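# Take one bottle from the cabinet, stand it on bench

## Task

Remove exactly one bottle from the cabinet and leave it standing upright on the bench; the other two bottles must remain inside the cabinet.

## Robot and tools

Robot: two UR12e-style six-joint arms, left_arm and right_arm, each carrying a Robotiq 140 mm gripper whose fingers can fold at a hinge. Each arm rides a carriage on one shared floor track. left_rail carries left_arm and is always the +y one; right_rail carries right_arm. An arm base sits at x = 0, y = its carriage position_m, z = 0.04 m, facing +x.

Scene frame (all reported positions, in metres): fixed to the table, table top at z = 0, +x is where the arms face, +y to their left, +z up. The track runs along y at x = 0, y = 0 mid-track. The table edge is at x = 0.17. Gripper fingers point along the gripper's +z and close along its y. end_effector_position is the point between closed pads; fingertips extend about 33 mm past it (9 mm when wide open). Wrist force and torque are given in the end effector's own x y z axes.

execute_actions(actions, cameras): actions holds one action (an empty list returns state, scene number and, by default, all camera images). An action may contain:
- rows: 1 to 15 rows, each played for one control step (1/30 s). Every row is a single list of 18 numbers in [-1, 1] covering both arms: left_arm first (6 joint values, then gripper position, force_limit, speed), then the same 9 for right_arm. Joint values are offsets, not poses: they count from the Joint targets at the start of that call (not from the previous row), scaled so 1.0 = 1.481 rad for shoulder pan and shoulder lift and 2.222 rad for elbow, wrist 1, wrist 2, wrist 3. Sending the same offset again in a new call moves further. Zeros hold an arm. Gripper position is absolute: +1 fully open (140 mm), about -0.8 pads touch, -1 closes until blocked. force_limit -1 to +1 (roughly 14 N up to 58 N pad force at slow close; faster closes squeeze harder). speed -1 to +1 (about 30 to 250 mm/s). To leave a gripper alone, resend its last three numbers.
- steps: 1 to 450 control steps, default 15, at least one per row. After the last row the arm keeps heading to that row's target.
- until: conditions on left_rail/right_rail fields (e.g. {"right_rail": {"position_status": ["!=", "moving"]}}), or {"all"/"any": {"status": "ended"}}; numbers need a comparison operator.
- left_rail / right_rail: position_m is an absolute carriage place along y (left_rail -0.8 to 1.5 m, right_rail -1.5 to 0.8 m); speed_m_s 0.01 to 1; acceleration_factor 0.1 to 1; or {"stop": true}. Any out-of-range value refuses the whole call. Keep carriages roughly 0.78 m apart or more.

move(target, speed, blend, stop_force, zero, blocking, cameras): plans joint paths. target is one 18-number row as above, or a list of up to 15 such rows; all offsets count from the same Joint targets at the call, not from the previous row. speed is rad/s for the joint with farthest to go, 0.01 to 3.14, default 0.5 (one value or one per target). blend in rad rounds corners in a list. stop_force, 4 to 120 N for both arms, ends an arm's path on contact; use low speed with it, and omit it when moving away from something pressed on. zero (default true) rezeroes the sensor first. blocking=false returns early; then use wait or stop before further rows or moves. The result adds a move: line such as done, off_target, held, fault or moving.

wait(seconds 0 to 10); stop() brakes a running move; zoom_image(camera, region [x0, y0, x1, y1] in pixels, at most 504 by 504) on cam_high, cam_low, cam_front, cam_side, cam_left_wrist or cam_right_wrist; zero_wrist_force(arm); read_manual(section) gives licence text only; finished_scene(scene) ends the scene for good, so call it only when the bottle stands still on the bench with the robot let go.

Result lines: Joint positions and Joint velocities give per arm the rail (m, m/s) then the six joints (rad, rad/s). Joint targets uses the same order and is the base for your next offsets. Joint torques are raw drive outputs, not contact. Tool commands shows gripper commands. object_status: 0 moving, 1 blocked while opening, 2 blocked while closing (a grip), 3 reached command or pads met (maybe nothing held). position_measured is in counts: 3 open, about 139 at 60 mm, 230 pads touching. Rail position_status: moving, done, contact_stop, time_out, stopped, stopped_with_arm, stopped_for_other_arm, stopped_for_other_carriage; position_answer taken or not_taken. Warnings include "joint sent to its limit", "joint command not followed" (clearance check edited the command), MOTOR HOT, and fault lines.

Typical order: look with an empty actions list; drive a carriage and let it arrive using until; move the arm near the cabinet with the gripper open; approach slowly; close with position -1 and confirm object_status 2; lift clear, withdraw without touching the other bottles; set the bottle upright on the bench gently; open; back away; then finish.

Avoid: anything falling off the table, even onto the track or metal strip (fails the task); dropping or releasing a moving bottle; fast hits or pressing into fixed parts (forces around 150 N or joint torque limits 310/310/141/50.7/50.7/50.7 N m stop the arm for 10 s); any contact between the two arms or their carriages; tipping the other bottles. Grip with the outer quarter of the pads near the fingertips; deeper grips let fingers fold and slip, and pressing fingertips onto a surface folds them. Don't leave an arm stretched or straining, which heats motors (brakes engage at 85 °C). Joint moves are speed-limited, so large offsets may need several calls; the drive lags commands by about 0.2 s.

Each tool is called after ">>>" in YAML: its name, and indented under it one key for each argument.

## Session

>>> execute_actions:
  actions: []

Scene clock: 0.00 s.
left_arm: end_effector_position=(+0.3563, +1.0718, +0.5790) position_measured=3 object_status=3 end_effector_quat_wxyz=(+0.000, +0.000, +1.000, +0.000) | right_arm: end_effector_position=(+0.3563, -0.9933, +0.5790) position_measured=3 object_status=3 end_effector_quat_wxyz=(+0.000, +0.000, +1.000, +0.000)
Joint positions: left_arm=[0.993 -0.281 -2.157 1.821 -1.235 -1.571 -0.281] | right_arm=[-1.072 -0.281 -2.157 1.821 -1.235 -1.571 -0.281]
Joint velocities: within noise
Joint torques (N m): no reading
Wrist force (N): no reading
Wrist torque (N m): no reading
Wrist force, peak (N): no reading
Joint targets: left_arm=[0.993 -0.281 -2.157 1.821 -1.235 -1.571 -0.281] | right_arm=[-1.072 -0.281 -2.157 1.821 -1.235 -1.571 -0.281]
Tool commands: left_gripper/position=+1.0 left_gripper/force_limit=+1.0 left_gripper/speed=+1.0 right_gripper/position=+1.0 right_gripper/force_limit=+1.0 right_gripper/speed=+1.0
left_rail: position_m=0.993 position_status=done
right_rail: position_m=-1.072 position_status=done

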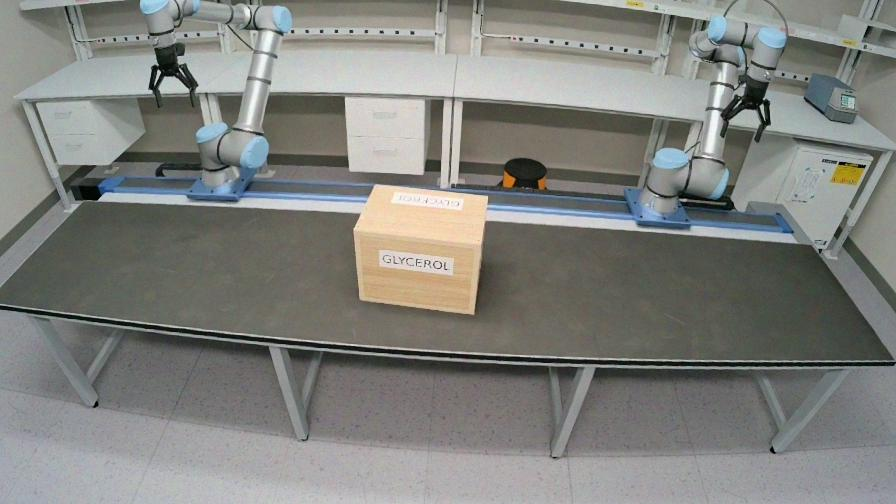

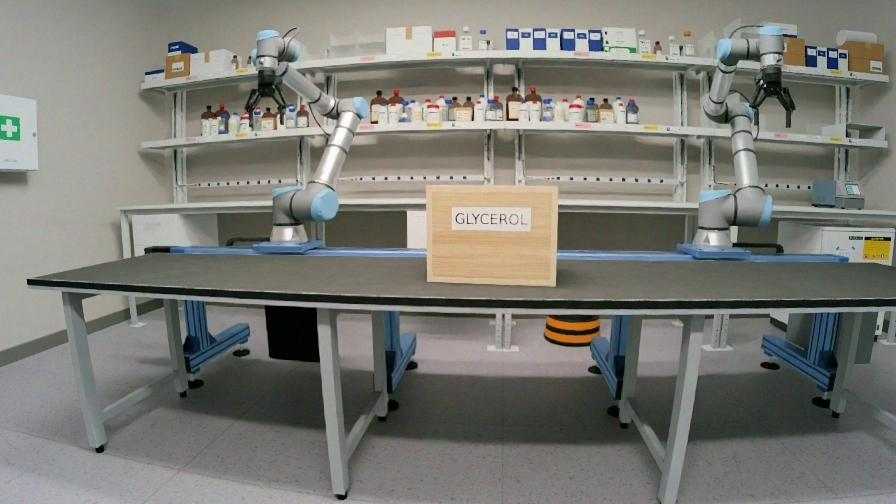

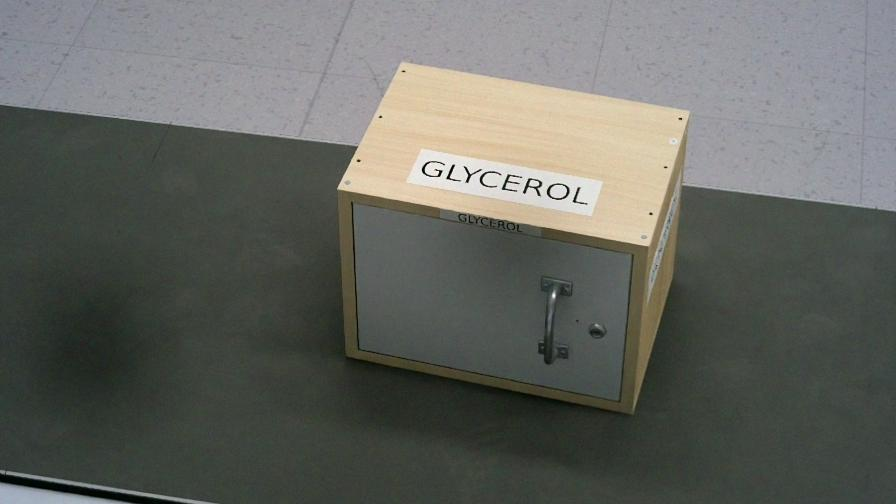

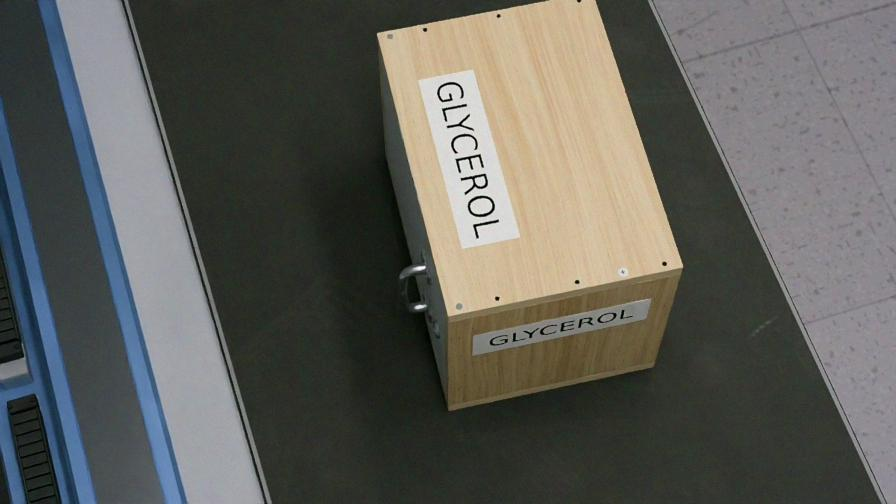

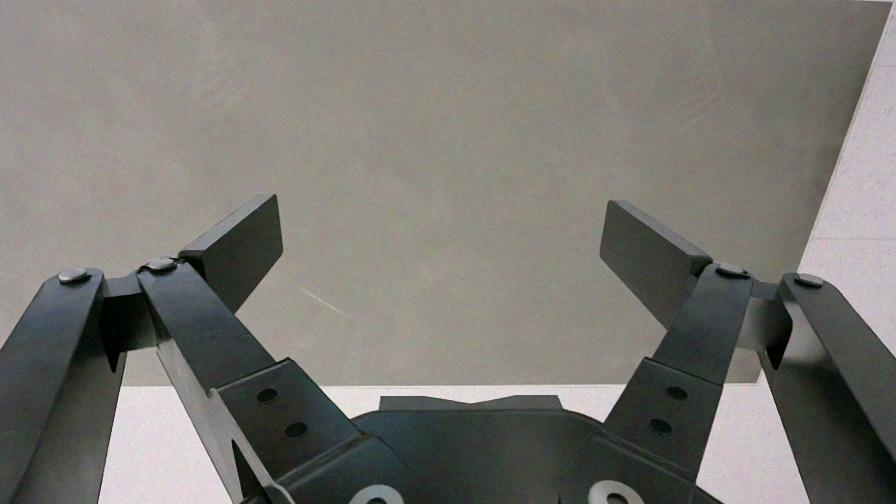

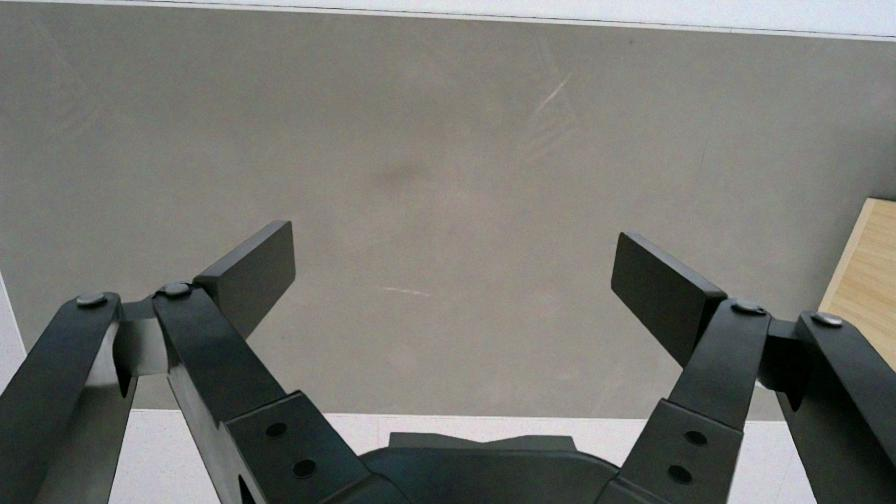

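>>> zoom_image:
  camera: "cam_front"
  region: [320, 50, 720, 430]

>>> zoom_image:
  camera: "cam_side"
  region: [340, 0, 720, 430]

Scaled by 1.260.

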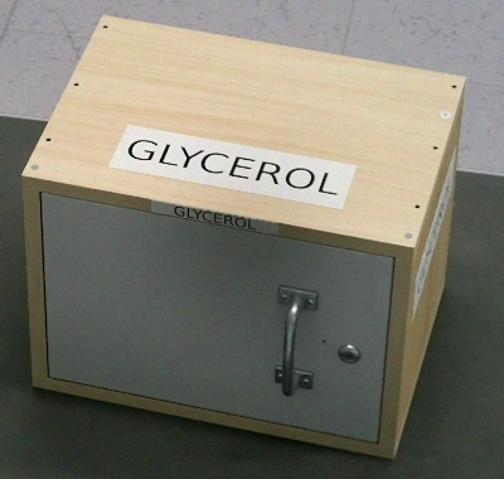

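Scaled by 1.172.

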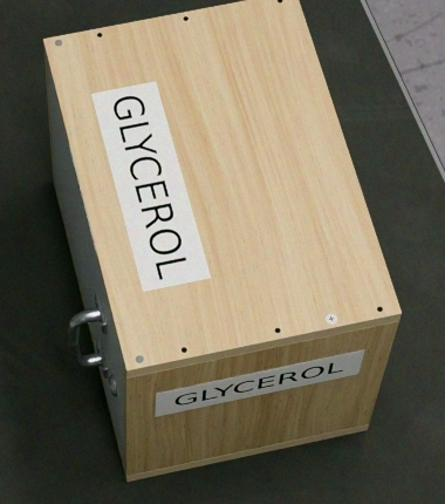

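>>> execute_actions:
  actions:
    - {"right_rail": {"position_m": -0.85}, "steps": 90, "until": {"right_rail": {"position_status": ["!=", "moving"]}}}

>>> move:
  target: [0,0,0,0,0,0,1,1,1, 0.5247,0.259,0.1093,0.0716,0.856,0.0633,1,1,1]
  speed: 1.3

>>> move:
  target: [0,0,0,0,0,0,1,1,1, 0.5246,0.259,0.1093,0.0716,0.856,0.0633,1,1,1]
  speed: 1.3
  cameras: ["cam_front","cam_side","cam_right_wrist","cam_high"]

Scene clock: 305.23 s.
left_arm: end_effector_position=(+0.3563, +1.0718, +0.5790) position_measured=3 object_status=3 end_effector_quat_wxyz=(+0.000, +0.000, +1.000, +0.000) | right_arm: end_effector_position=(+0.3563, -0.7714, +0.5790) position_measured=3 object_status=3 end_effector_quat_wxyz=(+0.000, +0.000, +1.000, +0.000)
Joint positions: left_arm=[0.993 -0.281 -2.157 1.821 -1.235 -1.571 -0.281] | right_arm=[-0.85 -0.281 -2.157 1.821 -1.235 -1.571 -0.281]
Joint torques (N m): left_arm=[2.01 2.39 -52.62 -5.09 -0.26 0] | right_arm=[1.14 2.3 -45.13 -4.79 0.01 -0.13]
Wrist force (N): left_arm=[0.3 -0.1 -0.2] | right_arm=[-0.1 0.1 0.2]
Wrist torque (N m): left_arm=[-0.03 -0.07 0.00] | right_arm=[0.03 0.02 0.00]
Wrist force, peak (N): left_arm=[0.0 0.9 -0.4] | right_arm=[-0.1 1.7 0.3]
Joint targets: left_arm=[0.993 -0.281 -2.157 1.821 -1.235 -1.571 -0.281] | right_arm=[-0.850 -0.281 -2.157 1.821 -1.235 -1.571 -0.281]
Tool commands: left_gripper/position=+1.0 left_gripper/force_limit=+1.0 left_gripper/speed=+1.0 right_gripper/position=+1.0 right_gripper/force_limit=+1.0 right_gripper/speed=+1.0
left_rail: position_m=0.993 position_status=done
right_rail: position_m=-0.850 position_status=done

Scene clock: 307.63 s.
left_arm: end_effector_position=(+0.3563, +1.0718, +0.5790) position_measured=3 object_status=3 end_effector_quat_wxyz=(+0.000, +0.000, +1.000, +0.000) | right_arm: end_effector_position=(+0.2800, -0.1338, +0.6507) position_measured=3 object_status=3 end_effector_quat_wxyz=(-0.352, +0.128, +0.607, +0.701)
Joint positions: left_arm=[0.993 -0.281 -2.157 1.821 -1.235 -1.571 -0.281] | right_arm=[-0.85 0.497 -1.773 2.064 -1.076 0.331 -0.14]
Joint torques (N m): left_arm=[-0.36 1.57 -53.09 -5.22 -0.14 0.05] | right_arm=[8.38 -22.54 -34.03 -1.12 5.2 2.46]
Wrist force (N): left_arm=[0.3 0.4 -0.4] | right_arm=[0.5 0.0 1.9]
Wrist torque (N m): left_arm=[0.09 -0.07 0.00] | right_arm=[-0.38 -0.12 0.00]
Wrist force, peak (N): left_arm=[0.7 0.3 -0.5] | right_arm=[0.8 -0.9 3.4]
Joint targets: left_arm=[0.993 -0.281 -2.157 1.821 -1.235 -1.571 -0.281] | right_arm=[-0.850 0.497 -1.773 2.064 -1.076 0.331 -0.140]
left_rail: position_m=0.993 position_status=done
right_rail: position_m=-0.850 position_status=done
move: done

Scene clock: 310.03 s.
left_arm: end_effector_position=(+0.3563, +1.0718, +0.5790) position_measured=3 object_status=3 end_effector_quat_wxyz=(+0.000, +0.000, +1.000, +0.000) | right_arm: end_effector_position=(+0.2464, -0.1655, +0.2498) position_measured=3 object_status=3 end_effector_quat_wxyz=(-0.213, +0.674, +0.213, +0.674)
Joint positions: left_arm=[0.993 -0.281 -2.157 1.821 -1.235 -1.571 -0.281] | right_arm=[-0.85 1.274 -1.39 2.307 -0.917 2.233 0.001]
Joint torques (N m): left_arm=[1.84 0.02 -52.66 -4.96 -0.42 0.24] | right_arm=[9.05 -38.43 -17.31 0.28 3.56 2.75]
Wrist force (N): left_arm=[0.2 -0.2 -0.3] | right_arm=[0.0 -0.5 0.3]
Wrist torque (N m): left_arm=[-0.05 -0.06 0.00] | right_arm=[-0.64 -0.07 0.08]
Wrist force, peak (N): left_arm=[-0.4 0.5 -0.9] | right_arm=[0.6 -0.8 2.2]
Joint targets: left_arm=[0.993 -0.281 -2.157 1.821 -1.235 -1.571 -0.281] | right_arm=[-0.850 1.274 -1.389 2.307 -0.917 2.233 0.001]
left_rail: position_m=0.993 position_status=done
right_rail: position_m=-0.850 position_status=done
move: done
Images, in order (width x height): cam_high 896x504, cam_front 896x504, cam_side 896x504, cam_right_wrist 896x504.

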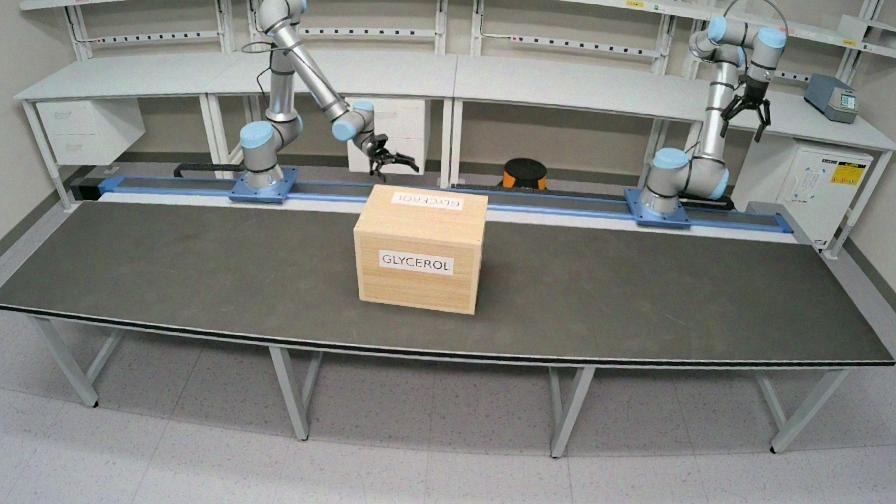

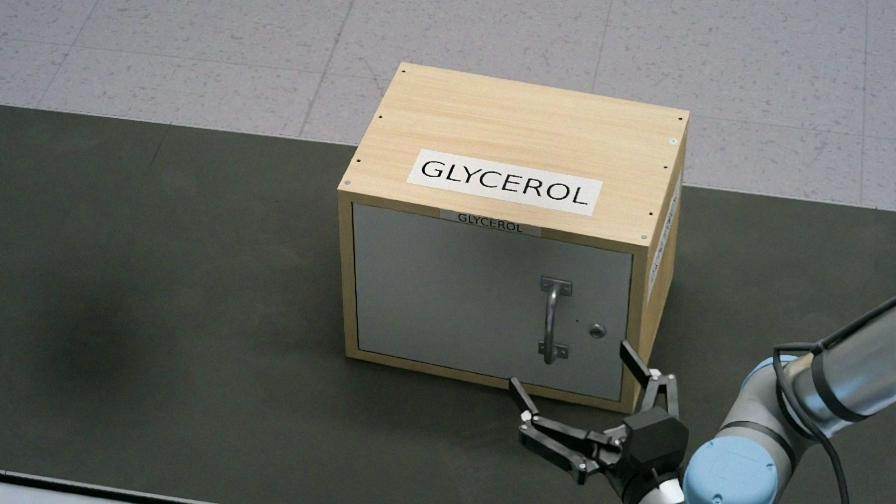

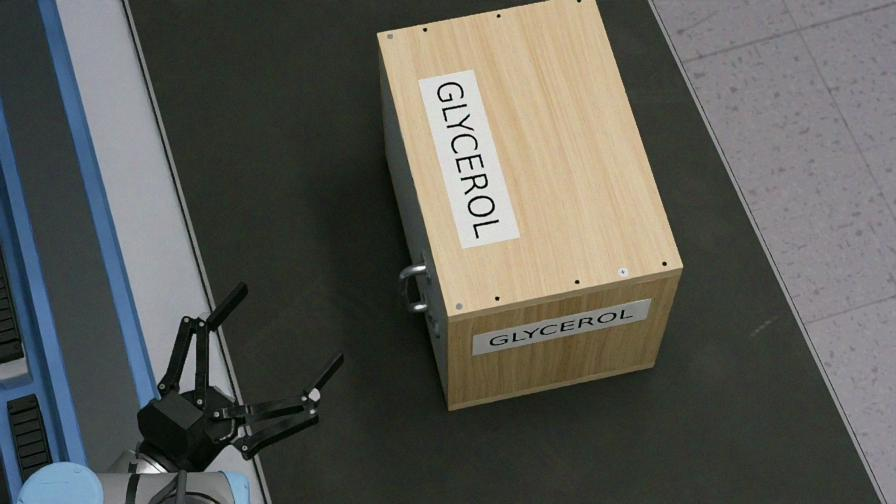

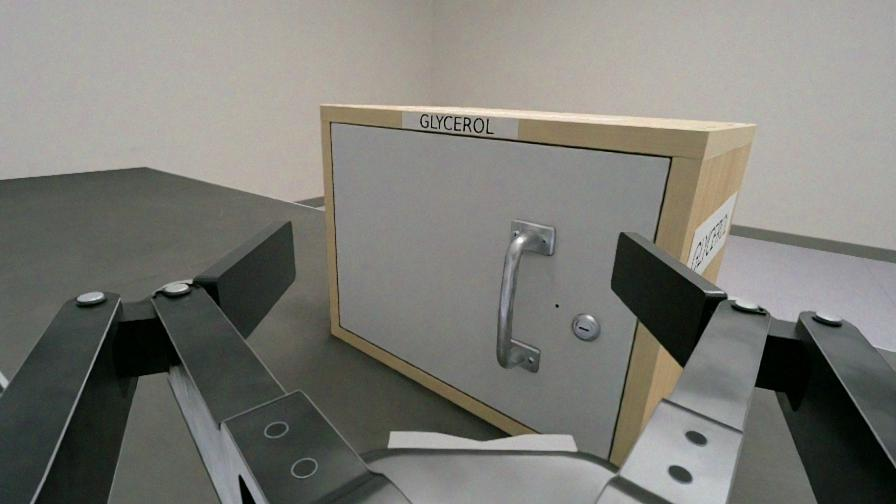

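>>> execute_actions:
  actions:
    - {"right_rail": {"position_m": -1.2}, "steps": 90, "until": {"right_rail": {"position_status": ["!=", "moving"]}}}

>>> move:
  target: [-0.5768,0.3425,-0.0245,0.1498,0.2592,0.0632,1,1,1, 0,0,0,0,0,0,1,1,1]
  speed: 1.0

>>> move:
  target:
    - [-0.5768,0.3425,-0.0245,0.1498,0.2592,0.0632,1,1,1, 0,0,0,0,0,0,1,1,1]
    - [-0.4412,0.8257,-0.4399,0.2431,0.3498,0.0632,1,1,1, 0,0,0,0,0,0,1,1,1]
  speed: [1.0,0.6]
  blend: [0.1,0]
  cameras: ["cam_front","cam_left_wrist","cam_right_wrist","cam_side"]

Scene clock: 502.77 s.
left_arm: end_effector_position=(+0.3563, +1.0718, +0.5790) position_measured=3 object_status=3 end_effector_quat_wxyz=(+0.000, +0.000, +1.000, +0.000) | right_arm: end_effector_position=(+0.2463, -0.5156, +0.2496) position_measured=3 object_status=3 end_effector_quat_wxyz=(-0.213, +0.674, +0.213, +0.674)
Joint positions: left_arm=[0.993 -0.281 -2.157 1.821 -1.235 -1.571 -0.281] | right_arm=[-1.2 1.274 -1.389 2.307 -0.917 2.233 0.001]
Joint torques (N m): left_arm=[1.67 1.63 -52.62 -5.23 -0.33 0.16] | right_arm=[1.65 -58.58 -35.99 -2.71 -0.93 2.01]
Wrist force (N): left_arm=[0.4 -0.2 0.0] | right_arm=[0.0 -0.3 0.5]
Wrist torque (N m): left_arm=[-0.04 -0.08 0.00] | right_arm=[-0.59 -0.09 0.08]
Wrist force, peak (N): left_arm=[0.2 0.9 -0.5] | right_arm=[-0.3 -1.8 1.3]
Joint targets: left_arm=[0.993 -0.281 -2.157 1.821 -1.235 -1.571 -0.281] | right_arm=[-1.200 1.274 -1.389 2.307 -0.917 2.233 0.001]
Tool commands: left_gripper/position=+1.0 left_gripper/force_limit=+1.0 left_gripper/speed=+1.0 right_gripper/position=+1.0 right_gripper/force_limit=+1.0 right_gripper/speed=+1.0
left_rail: position_m=0.993 position_status=done
right_rail: position_m=-1.200 position_status=done

Scene clock: 504.47 s.
left_arm: end_effector_position=(+0.4958, +0.7807, +0.4781) position_measured=3 object_status=3 end_effector_quat_wxyz=(-0.139, +0.518, +0.727, +0.429) end_effector_velocity=(+0.000, -0.003, +0.000) end_effector_angular_velocity=(+0.002, +0.000, -0.006) | right_arm: end_effector_position=(+0.2464, -0.5156, +0.2497) position_measured=3 object_status=3 end_effector_quat_wxyz=(-0.213, +0.674, +0.213, +0.674)
Joint positions: left_arm=[0.993 -1.135 -1.65 1.766 -0.902 -0.995 -0.14] | right_arm=[-1.2 1.274 -1.389 2.307 -0.917 2.233 0.001]
Joint velocities: left_arm=[0 -0.005 0.002 -0.001 0.001 0.002 0] | right_arm=[within noise]
Joint torques (N m): left_arm=[-11.99 -31.11 -65.91 0.06 3.37 4.31] | right_arm=[-4.51 -59.4 -40.91 -4.76 -1.57 1.74]
Wrist force (N): left_arm=[2.5 0.7 -1.3] | right_arm=[0.3 -0.4 0.3]
Wrist torque (N m): left_arm=[0.23 -0.66 0.08] | right_arm=[-0.61 -0.14 0.08]
Wrist force, peak (N): left_arm=[-0.7 -1.5 -4.0] | right_arm=[0.1 -0.4 0.9]
Joint targets: left_arm=[0.993 -1.135 -1.649 1.766 -0.902 -0.995 -0.140] | right_arm=[-1.200 1.274 -1.389 2.307 -0.917 2.233 0.001]
left_rail: position_m=0.993 position_status=done
right_rail: position_m=-1.200 position_status=done
move: done

Scene clock: 507.63 s.
left_arm: end_effector_position=(+0.2747, -0.1106, +0.1516) position_measured=3 object_status=3 end_effector_quat_wxyz=(+0.000, +0.707, +0.000, +0.707) | right_arm: end_effector_position=(+0.2464, -0.5156, +0.2497) position_measured=3 object_status=3 end_effector_quat_wxyz=(-0.213, +0.674, +0.213, +0.674)
Joint positions: left_arm=[0.993 -1.789 -0.427 0.789 -0.362 -0.218 0] | right_arm=[-1.2 1.274 -1.389 2.307 -0.917 2.233 0.001]
Joint torques (N m): left_arm=[16.52 -120.41 -61.35 2.23 2.56 4.25] | right_arm=[-6.43 -58.7 -38.28 -4.6 -1.69 1.31]
Wrist force (N): left_arm=[2.6 1.5 0.5] | right_arm=[0.0 -0.3 0.5]
Wrist torque (N m): left_arm=[0.35 -0.73 0.28] | right_arm=[-0.58 -0.08 0.08]
Wrist force, peak (N): left_arm=[5.4 2.9 1.7] | right_arm=[-0.1 -0.8 0.8]
Joint targets: left_arm=[0.993 -1.788 -0.426 0.789 -0.362 -0.218 0.000] | right_arm=[-1.200 1.274 -1.389 2.307 -0.917 2.233 0.001]
left_rail: position_m=0.993 position_status=done
right_rail: position_m=-1.200 position_status=done
move: done
Images, in order (width x height): cam_front 896x504, cam_side 896x504, cam_left_wrist 896x504, cam_right_wrist 896x504.

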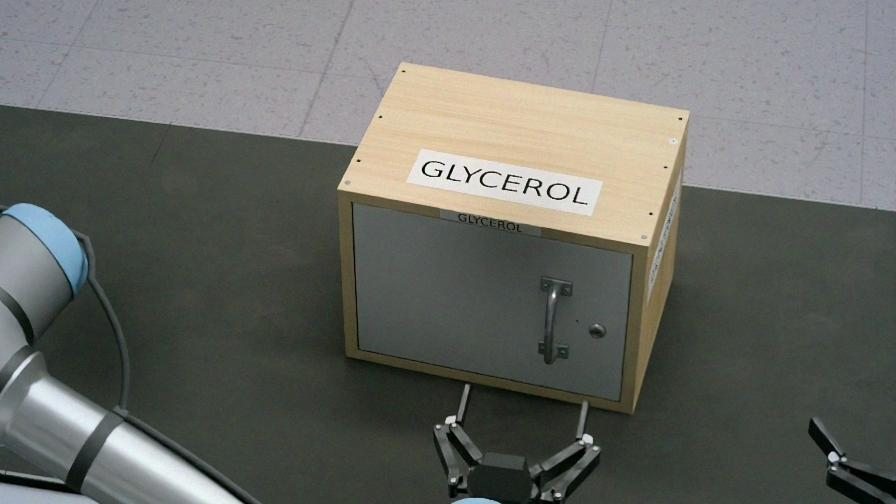

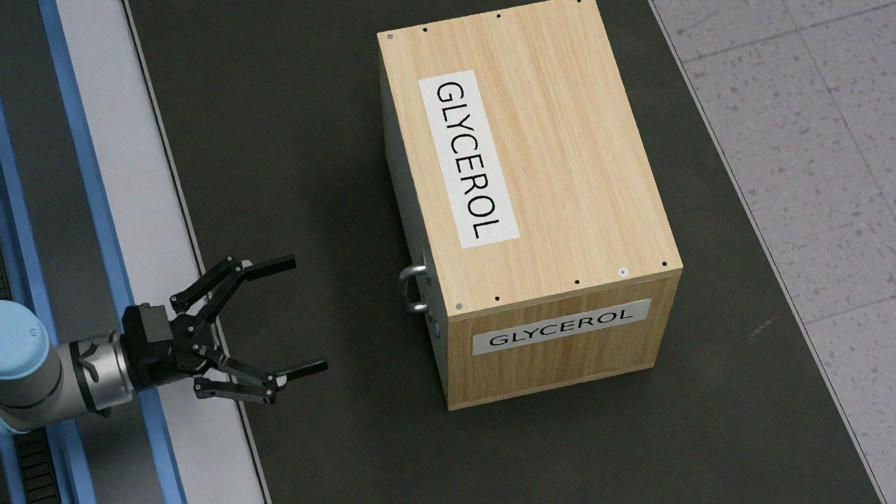

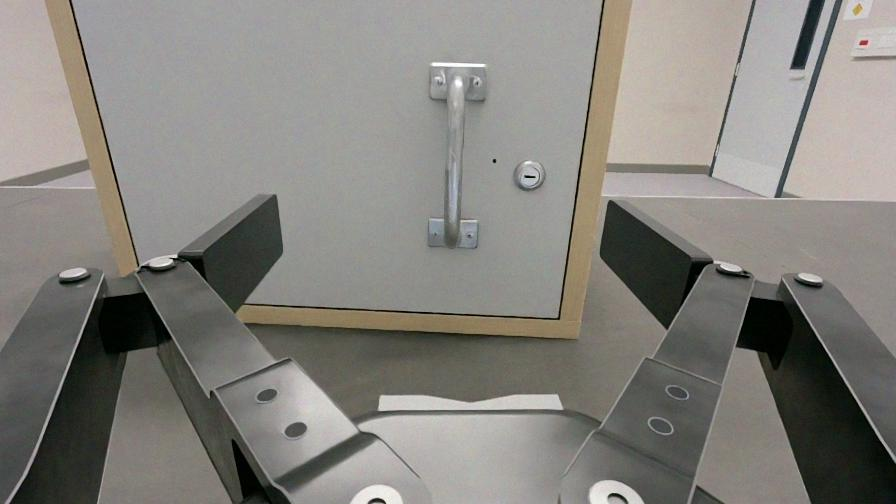

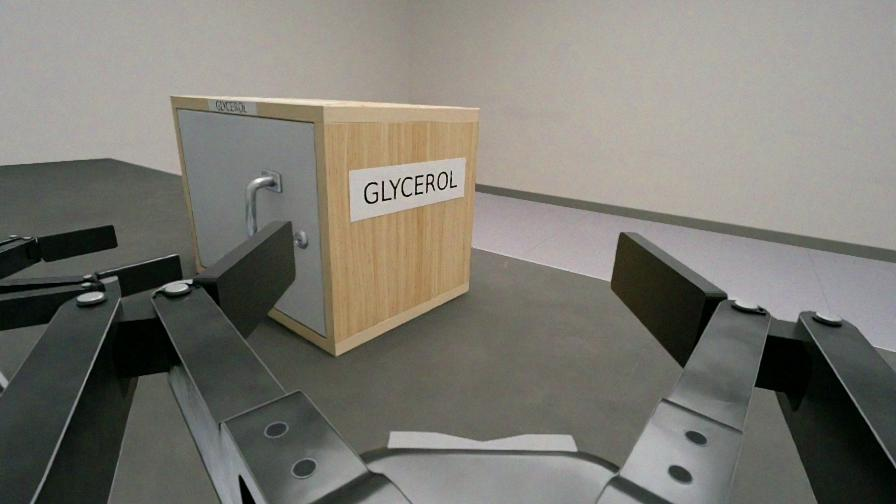

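>>> move:
  target: [0.06186,-0.01219,0.00545,0.00245,0.04158,0,-0.16,0,0, 0,0,0,0,0,0,1,1,1]
  speed: 0.08
  stop_force: 25
  cameras: ["cam_front","cam_left_wrist","cam_right_wrist","cam_side"]

Scene clock: 576.00 s.
left_arm: end_effector_position=(+0.3765, -0.1090, +0.1647) position_measured=149 object_status=3 end_effector_quat_wxyz=(+0.000, +0.707, +0.000, +0.707) | right_arm: end_effector_position=(+0.2464, -0.5156, +0.2497) position_measured=3 object_status=3 end_effector_quat_wxyz=(-0.213, +0.674, +0.213, +0.674)
Joint positions: left_arm=[0.993 -1.697 -0.444 0.801 -0.357 -0.125 0] | right_arm=[-1.2 1.274 -1.389 2.307 -0.917 2.233 0.001]
Joint torques (N m): left_arm=[16.15 -138.94 -32.6 2.03 2.43 4.23] | right_arm=[-5.32 -57.39 -39.41 -4.47 -1.68 0.45]
Wrist force (N): left_arm=[2.3 1.8 0.3] | right_arm=[0.0 -0.5 0.7]
Wrist torque (N m): left_arm=[0.44 -0.68 0.29] | right_arm=[-0.64 -0.08 0.07]
Wrist force, peak (N): left_arm=[3.0 1.4 1.6] | right_arm=[0.0 -1.0 1.0]
Joint targets: left_arm=[0.993 -1.697 -0.444 0.801 -0.357 -0.125 0.000] | right_arm=[-1.200 1.274 -1.389 2.307 -0.917 2.233 0.001]
left_rail: position_m=0.993 position_status=done
right_rail: position_m=-1.200 position_status=done
move: done
Images, in order (width x height): cam_front 896x504, cam_side 896x504, cam_left_wrist 896x504, cam_right_wrist 896x504.

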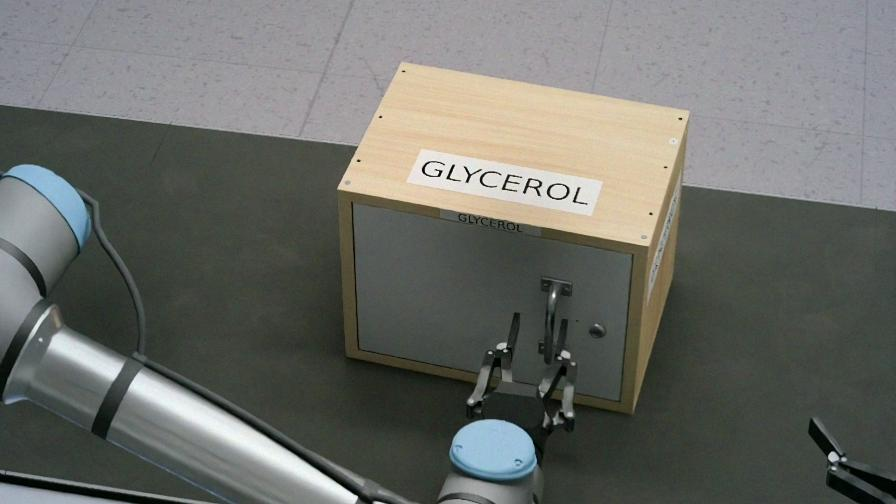

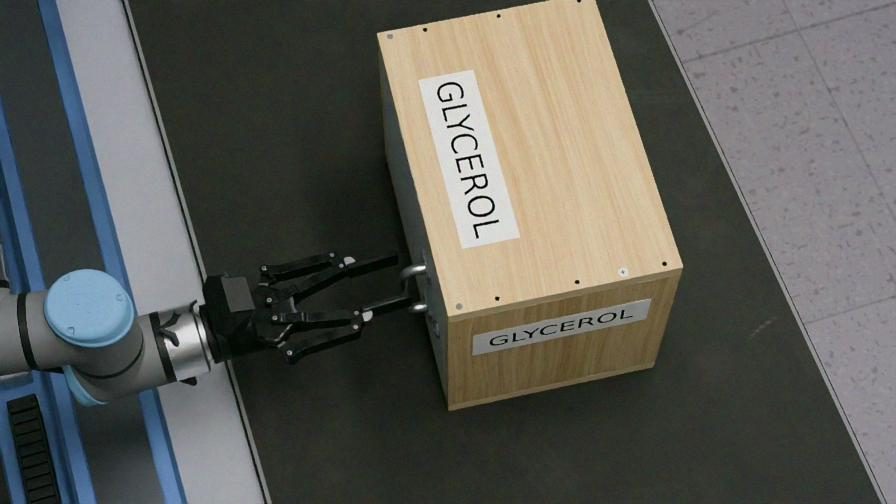

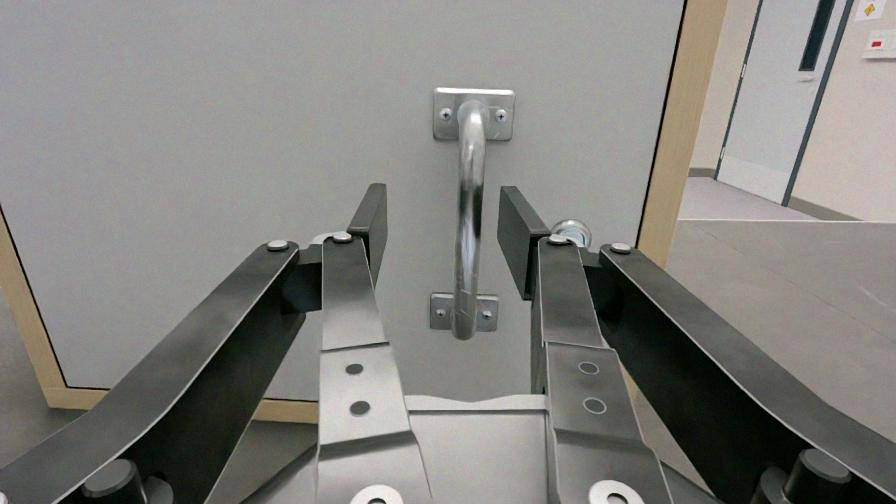

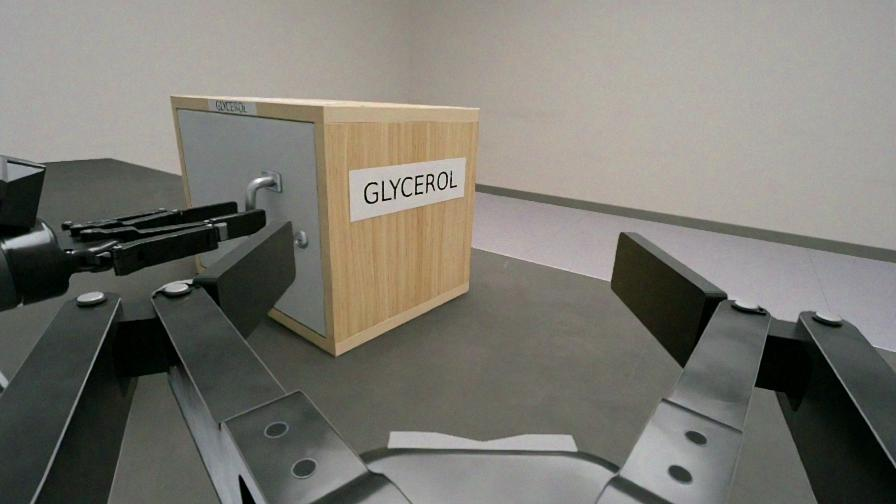

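>>> zoom_image:
  camera: "cam_side"
  region: [300, 200, 520, 360]

>>> zoom_image:
  camera: "cam_right_wrist"
  region: [100, 100, 350, 320]

Scaled by 2.291.

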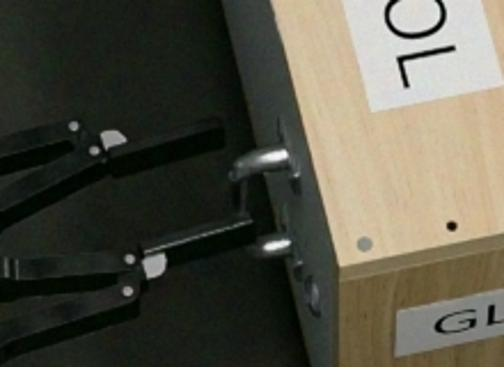

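Scaled by 2.016.

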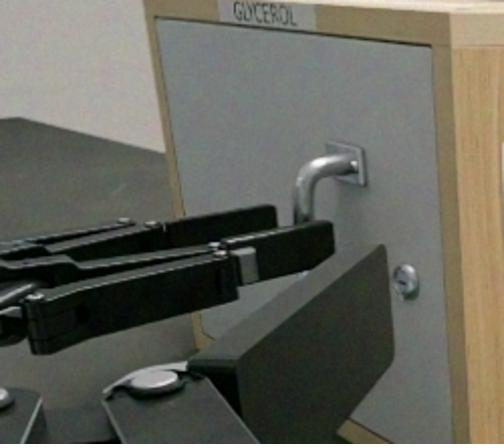

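>>> move:
  target: [0.00651,0.01837,-0.02511,0.0130,0.0040,0,-0.16,0,0, 0,0,0,0,0,0,1,1,1]
  speed: 0.06
  stop_force: 25

>>> execute_actions:
  actions:
    - {"rows": [[0,0,0,0,0,0,-1,0,-0.5, 0,0,0,0,0,0,1,1,1]], "steps": 60}
  cameras: ["cam_left_wrist","cam_side"]

Scene clock: 624.57 s.
left_arm: end_effector_position=(+0.3857, -0.1207, +0.1649) position_measured=149 object_status=3 end_effector_quat_wxyz=(+0.000, +0.707, +0.000, +0.707) | right_arm: end_effector_position=(+0.2464, -0.5156, +0.2497) position_measured=3 object_status=3 end_effector_quat_wxyz=(-0.213, +0.674, +0.213, +0.674)
Joint positions: left_arm=[0.993 -1.687 -0.417 0.745 -0.328 -0.116 0] | right_arm=[-1.2 1.274 -1.389 2.307 -0.917 2.233 0.001]
Joint torques (N m): left_arm=[15.21 -118.51 -61.68 1.77 2.26 4.13] | right_arm=[-3.89 -59.84 -39.54 -4.23 -1.76 0.7]
Wrist force (N): left_arm=[2.9 1.8 0.3] | right_arm=[0.0 -0.6 0.5]
Wrist torque (N m): left_arm=[0.46 -0.82 0.29] | right_arm=[-0.67 -0.09 0.08]
Wrist force, peak (N): left_arm=[3.2 1.9 0.6] | right_arm=[-0.2 -0.7 0.7]
Joint targets: left_arm=[0.993 -1.687 -0.417 0.745 -0.328 -0.116 0.000] | right_arm=[-1.200 1.274 -1.389 2.307 -0.917 2.233 0.001]
left_rail: position_m=0.993 position_status=done
right_rail: position_m=-1.200 position_status=done
move: done

Scene clock: 626.77 s.
left_arm: end_effector_position=(+0.3857, -0.1207, +0.1649) position_measured=215 object_status=2 end_effector_quat_wxyz=(+0.000, +0.707, +0.000, +0.707) | right_arm: end_effector_position=(+0.2464, -0.5156, +0.2497) position_measured=3 object_status=3 end_effector_quat_wxyz=(-0.213, +0.674, +0.213, +0.674)
Joint positions: left_arm=[0.993 -1.687 -0.417 0.745 -0.328 -0.116 0] | right_arm=[-1.2 1.274 -1.389 2.307 -0.917 2.233 0.001]
Joint torques (N m): left_arm=[16.06 -130.35 -36.99 1.49 -5.01 1.74] | right_arm=[-4.58 -59.27 -38.99 -4.51 -1.49 0.13]
Wrist force (N): left_arm=[2.6 8.7 -5.7] | right_arm=[0.1 -0.2 0.2]
Wrist torque (N m): left_arm=[0.37 -0.75 0.56] | right_arm=[-0.58 -0.10 0.08]
Wrist force, peak (N): left_arm=[2.6 8.7 -5.7] | right_arm=[-0.1 -0.6 0.9]
Joint targets: left_arm=[0.993 -1.687 -0.417 0.745 -0.328 -0.116 0.000] | right_arm=[-1.200 1.274 -1.389 2.307 -0.917 2.233 0.001]
left_rail: position_m=0.993 position_status=done
right_rail: position_m=-1.200 position_status=done
Images, in order (width x height): cam_side 896x504, cam_left_wrist 896x504.

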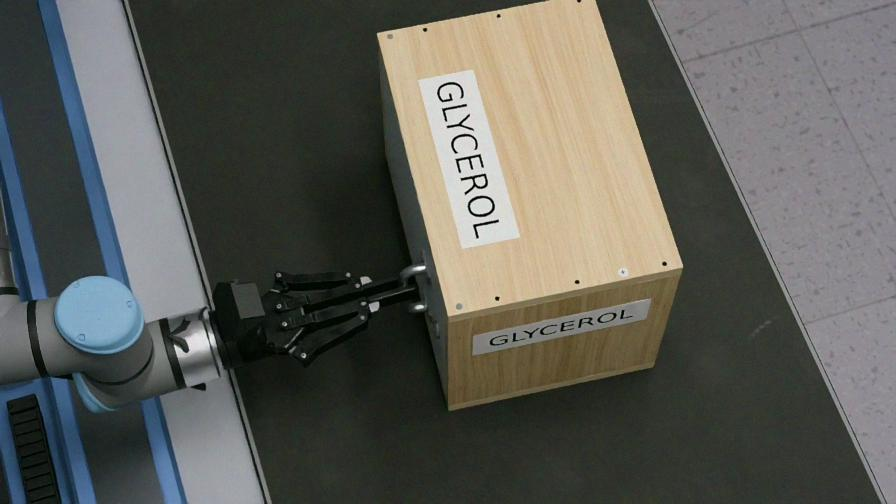

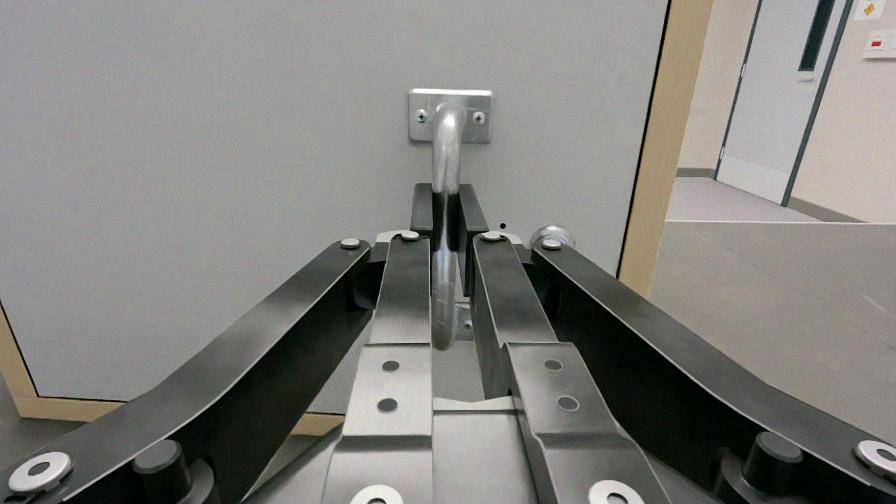

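>>> move:
  target: [-0.02479,-0.0792,0.10726,-0.05447,0.04632,0,-1,0,-0.5, 0,0,0,0,0,0,1,1,1]
  speed: 0.12
  stop_force: 60
  cameras: ["cam_front","cam_left_wrist","cam_right_wrist"]

Scene clock: 680.27 s.
left_arm: end_effector_position=(+0.3504, -0.1106, +0.1648) position_measured=215 object_status=2 end_effector_quat_wxyz=(+0.049, +0.705, -0.050, +0.705) | right_arm: end_effector_position=(+0.2464, -0.5156, +0.2497) position_measured=3 object_status=3 end_effector_quat_wxyz=(-0.213, +0.674, +0.213, +0.674)
Joint positions: left_arm=[0.993 -1.724 -0.535 0.984 -0.449 -0.013 0] | right_arm=[-1.2 1.274 -1.389 2.307 -0.917 2.233 0.001]
Joint torques (N m): left_arm=[-11.86 -132.46 -28.09 -1.6 0.49 -2.94] | right_arm=[-4.84 -58.95 -38.9 -4.48 -1.45 -0.38]
Wrist force (N): left_arm=[3.6 8.0 1.8] | right_arm=[-0.1 -0.5 0.7]
Wrist torque (N m): left_arm=[0.54 -0.68 0.56] | right_arm=[-0.63 -0.05 0.07]
Wrist force, peak (N): left_arm=[6.0 -18.1 7.1] | right_arm=[0.1 -0.5 0.9]
Joint targets: left_arm=[0.993 -1.724 -0.535 0.984 -0.449 -0.013 0.000] | right_arm=[-1.200 1.274 -1.389 2.307 -0.917 2.233 0.001]
left_rail: position_m=0.993 position_status=done
right_rail: position_m=-1.200 position_status=done
move: done
Images, in order (width x height): cam_front 896x504, cam_left_wrist 896x504, cam_right_wrist 896x504.

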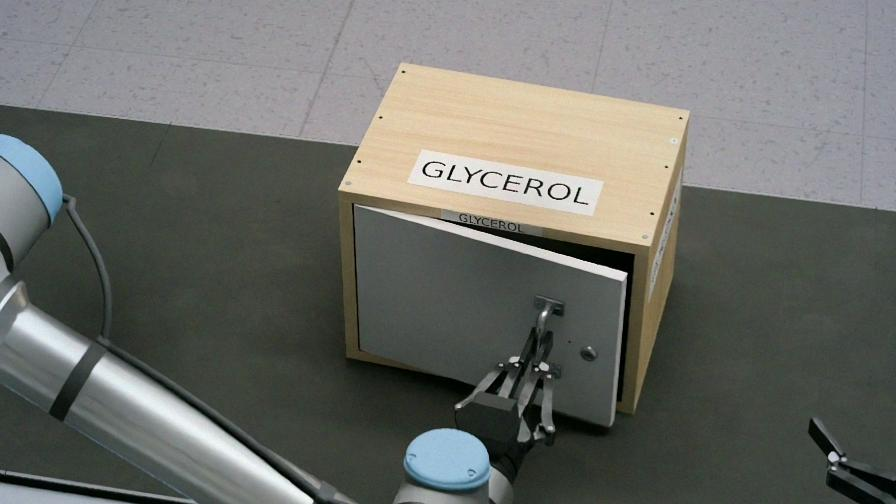

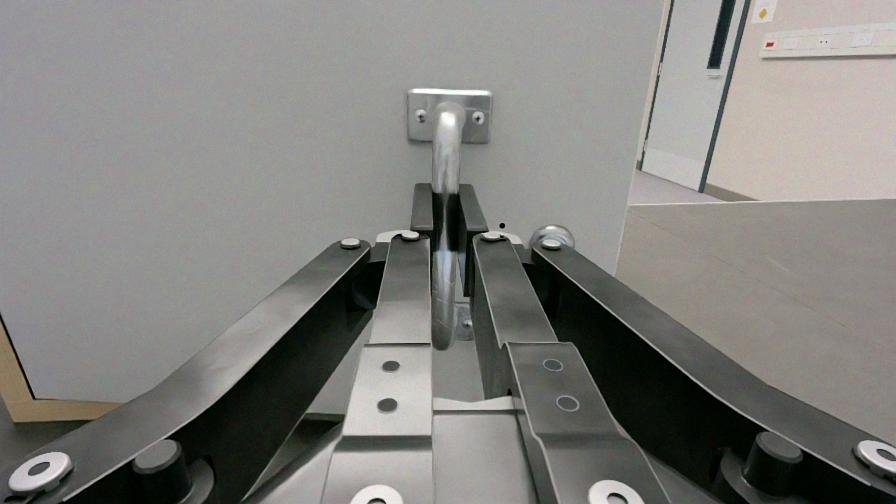

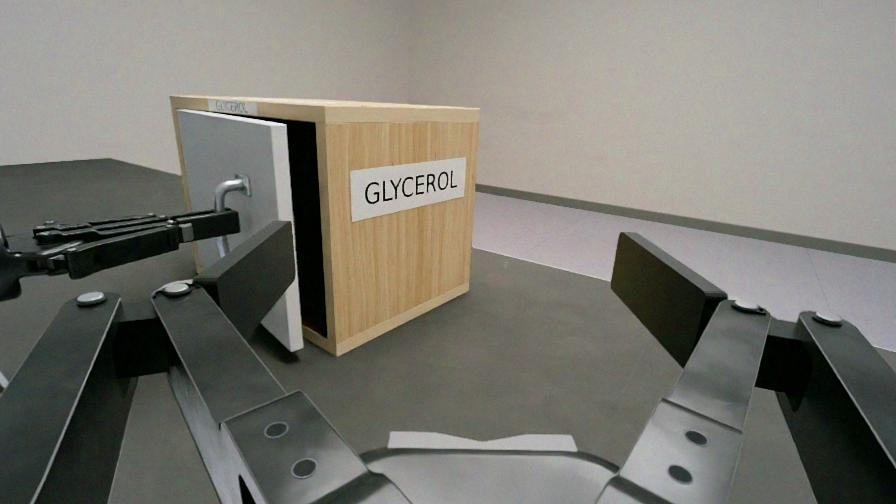

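>>> move:
  target:
    - [-0.03261,-0.09913,0.13330,-0.06723,0.07252,0,-1,0,-0.5, 0,0,0,0,0,0,1,1,1]
    - [-0.06215,-0.20673,0.27630,-0.13851,0.17065,0,-1,0,-0.5, 0,0,0,0,0,0,1,1,1]
    - [-0.07185,-0.30128,0.40034,-0.19953,0.28201,0,-1,0,-0.5, 0,0,0,0,0,0,1,1,1]
    - [-0.04843,-0.38188,0.50397,-0.24944,0.41544,0,-1,0,-0.5, 0,0,0,0,0,0,1,1,1]
    - [0.02727,-0.44122,0.57828,-0.28421,0.58372,0,-1,0,-0.5, 0,0,0,0,0,0,1,1,1]
  speed: 0.3
  blend: [0.04,0.04,0.04,0.04,0]
  stop_force: 60
  cameras: ["cam_front","cam_left_wrist","cam_right_wrist","cam_side"]

Scene clock: 739.70 s.
left_arm: end_effector_position=(+0.1762, +0.1435, +0.1649) position_measured=215 object_status=2 end_effector_quat_wxyz=(+0.454, +0.542, -0.455, +0.542) | right_arm: end_effector_position=(+0.2464, -0.5156, +0.2497) position_measured=3 object_status=3 end_effector_quat_wxyz=(-0.213, +0.674, +0.213, +0.674)
Joint positions: left_arm=[0.993 -1.684 -1.188 2.269 -1.08 1.284 0] | right_arm=[-1.2 1.274 -1.389 2.307 -0.917 2.233 0.001]
Joint torques (N m): left_arm=[7.1 -85.58 -22.22 -10.89 6.88 -2.93] | right_arm=[-5.65 -58 -38.53 -4.26 -1.39 -0.06]
Wrist force (N): left_arm=[-13.7 -10.2 4.7] | right_arm=[0.0 -0.4 0.9]
Wrist torque (N m): left_arm=[0.69 -0.79 0.34] | right_arm=[-0.63 -0.08 0.08]
Wrist force, peak (N): left_arm=[-23.3 1.6 1.8] | right_arm=[0.1 -0.3 1.1]
Joint targets: left_arm=[0.993 -1.684 -1.188 2.269 -1.080 1.284 0.000] | right_arm=[-1.200 1.274 -1.389 2.307 -0.917 2.233 0.001]
left_rail: position_m=0.993 position_status=done
right_rail: position_m=-1.200 position_status=done
move: done
Images, in order (width x height): cam_front 896x504, cam_side 896x504, cam_left_wrist 896x504, cam_right_wrist 896x504.

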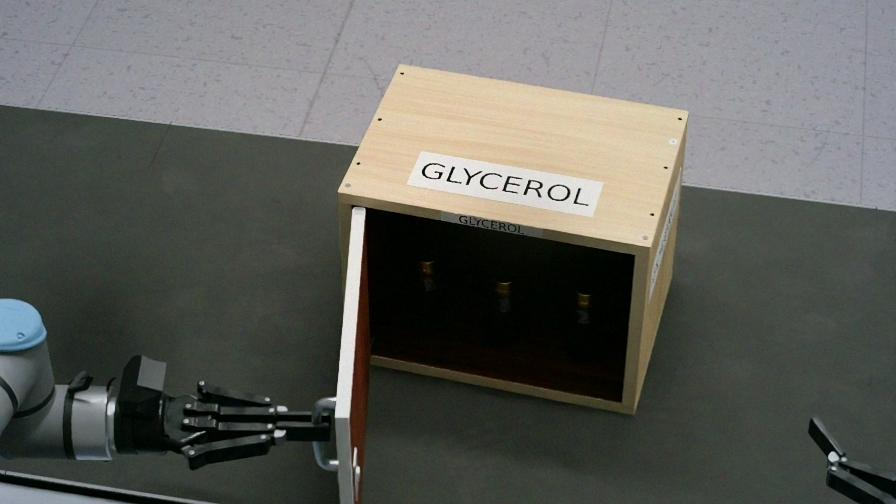

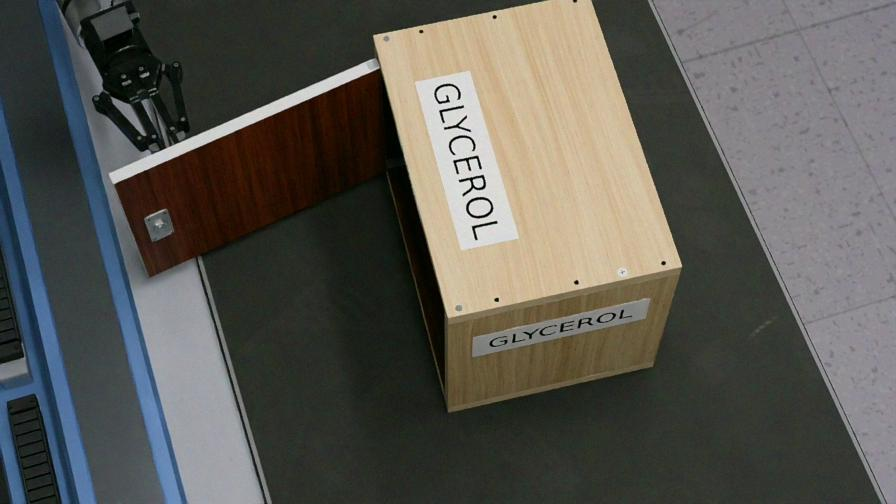

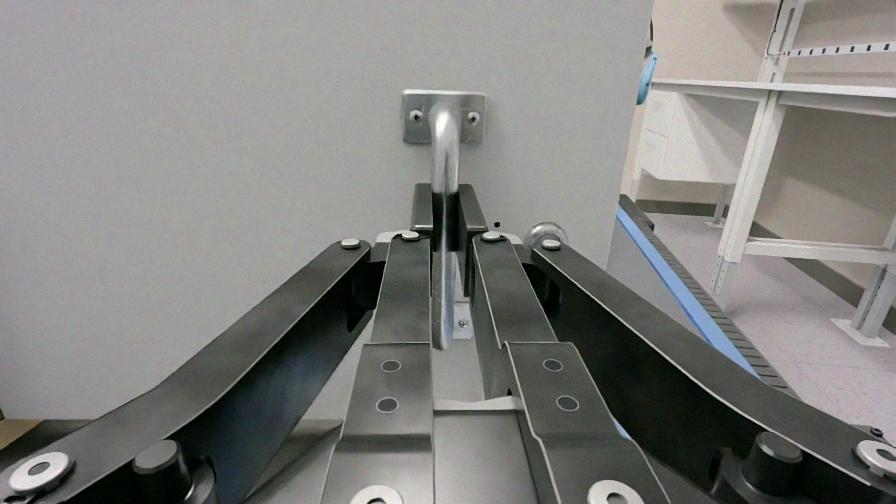

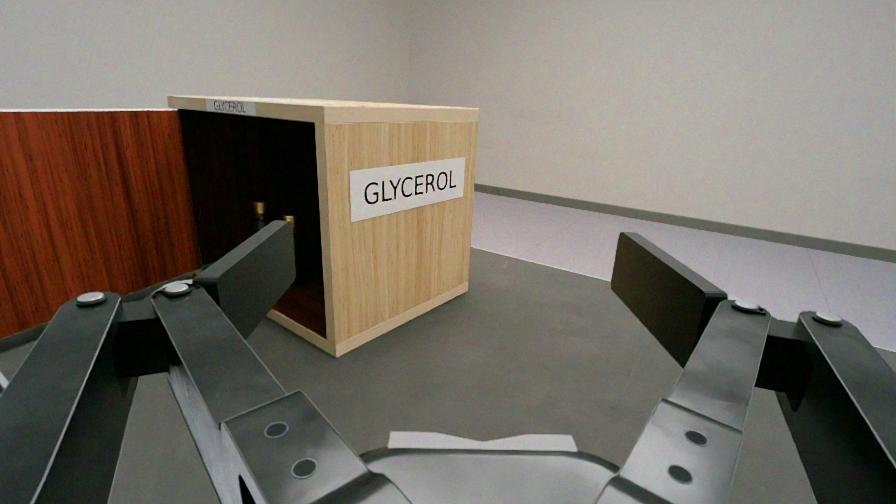

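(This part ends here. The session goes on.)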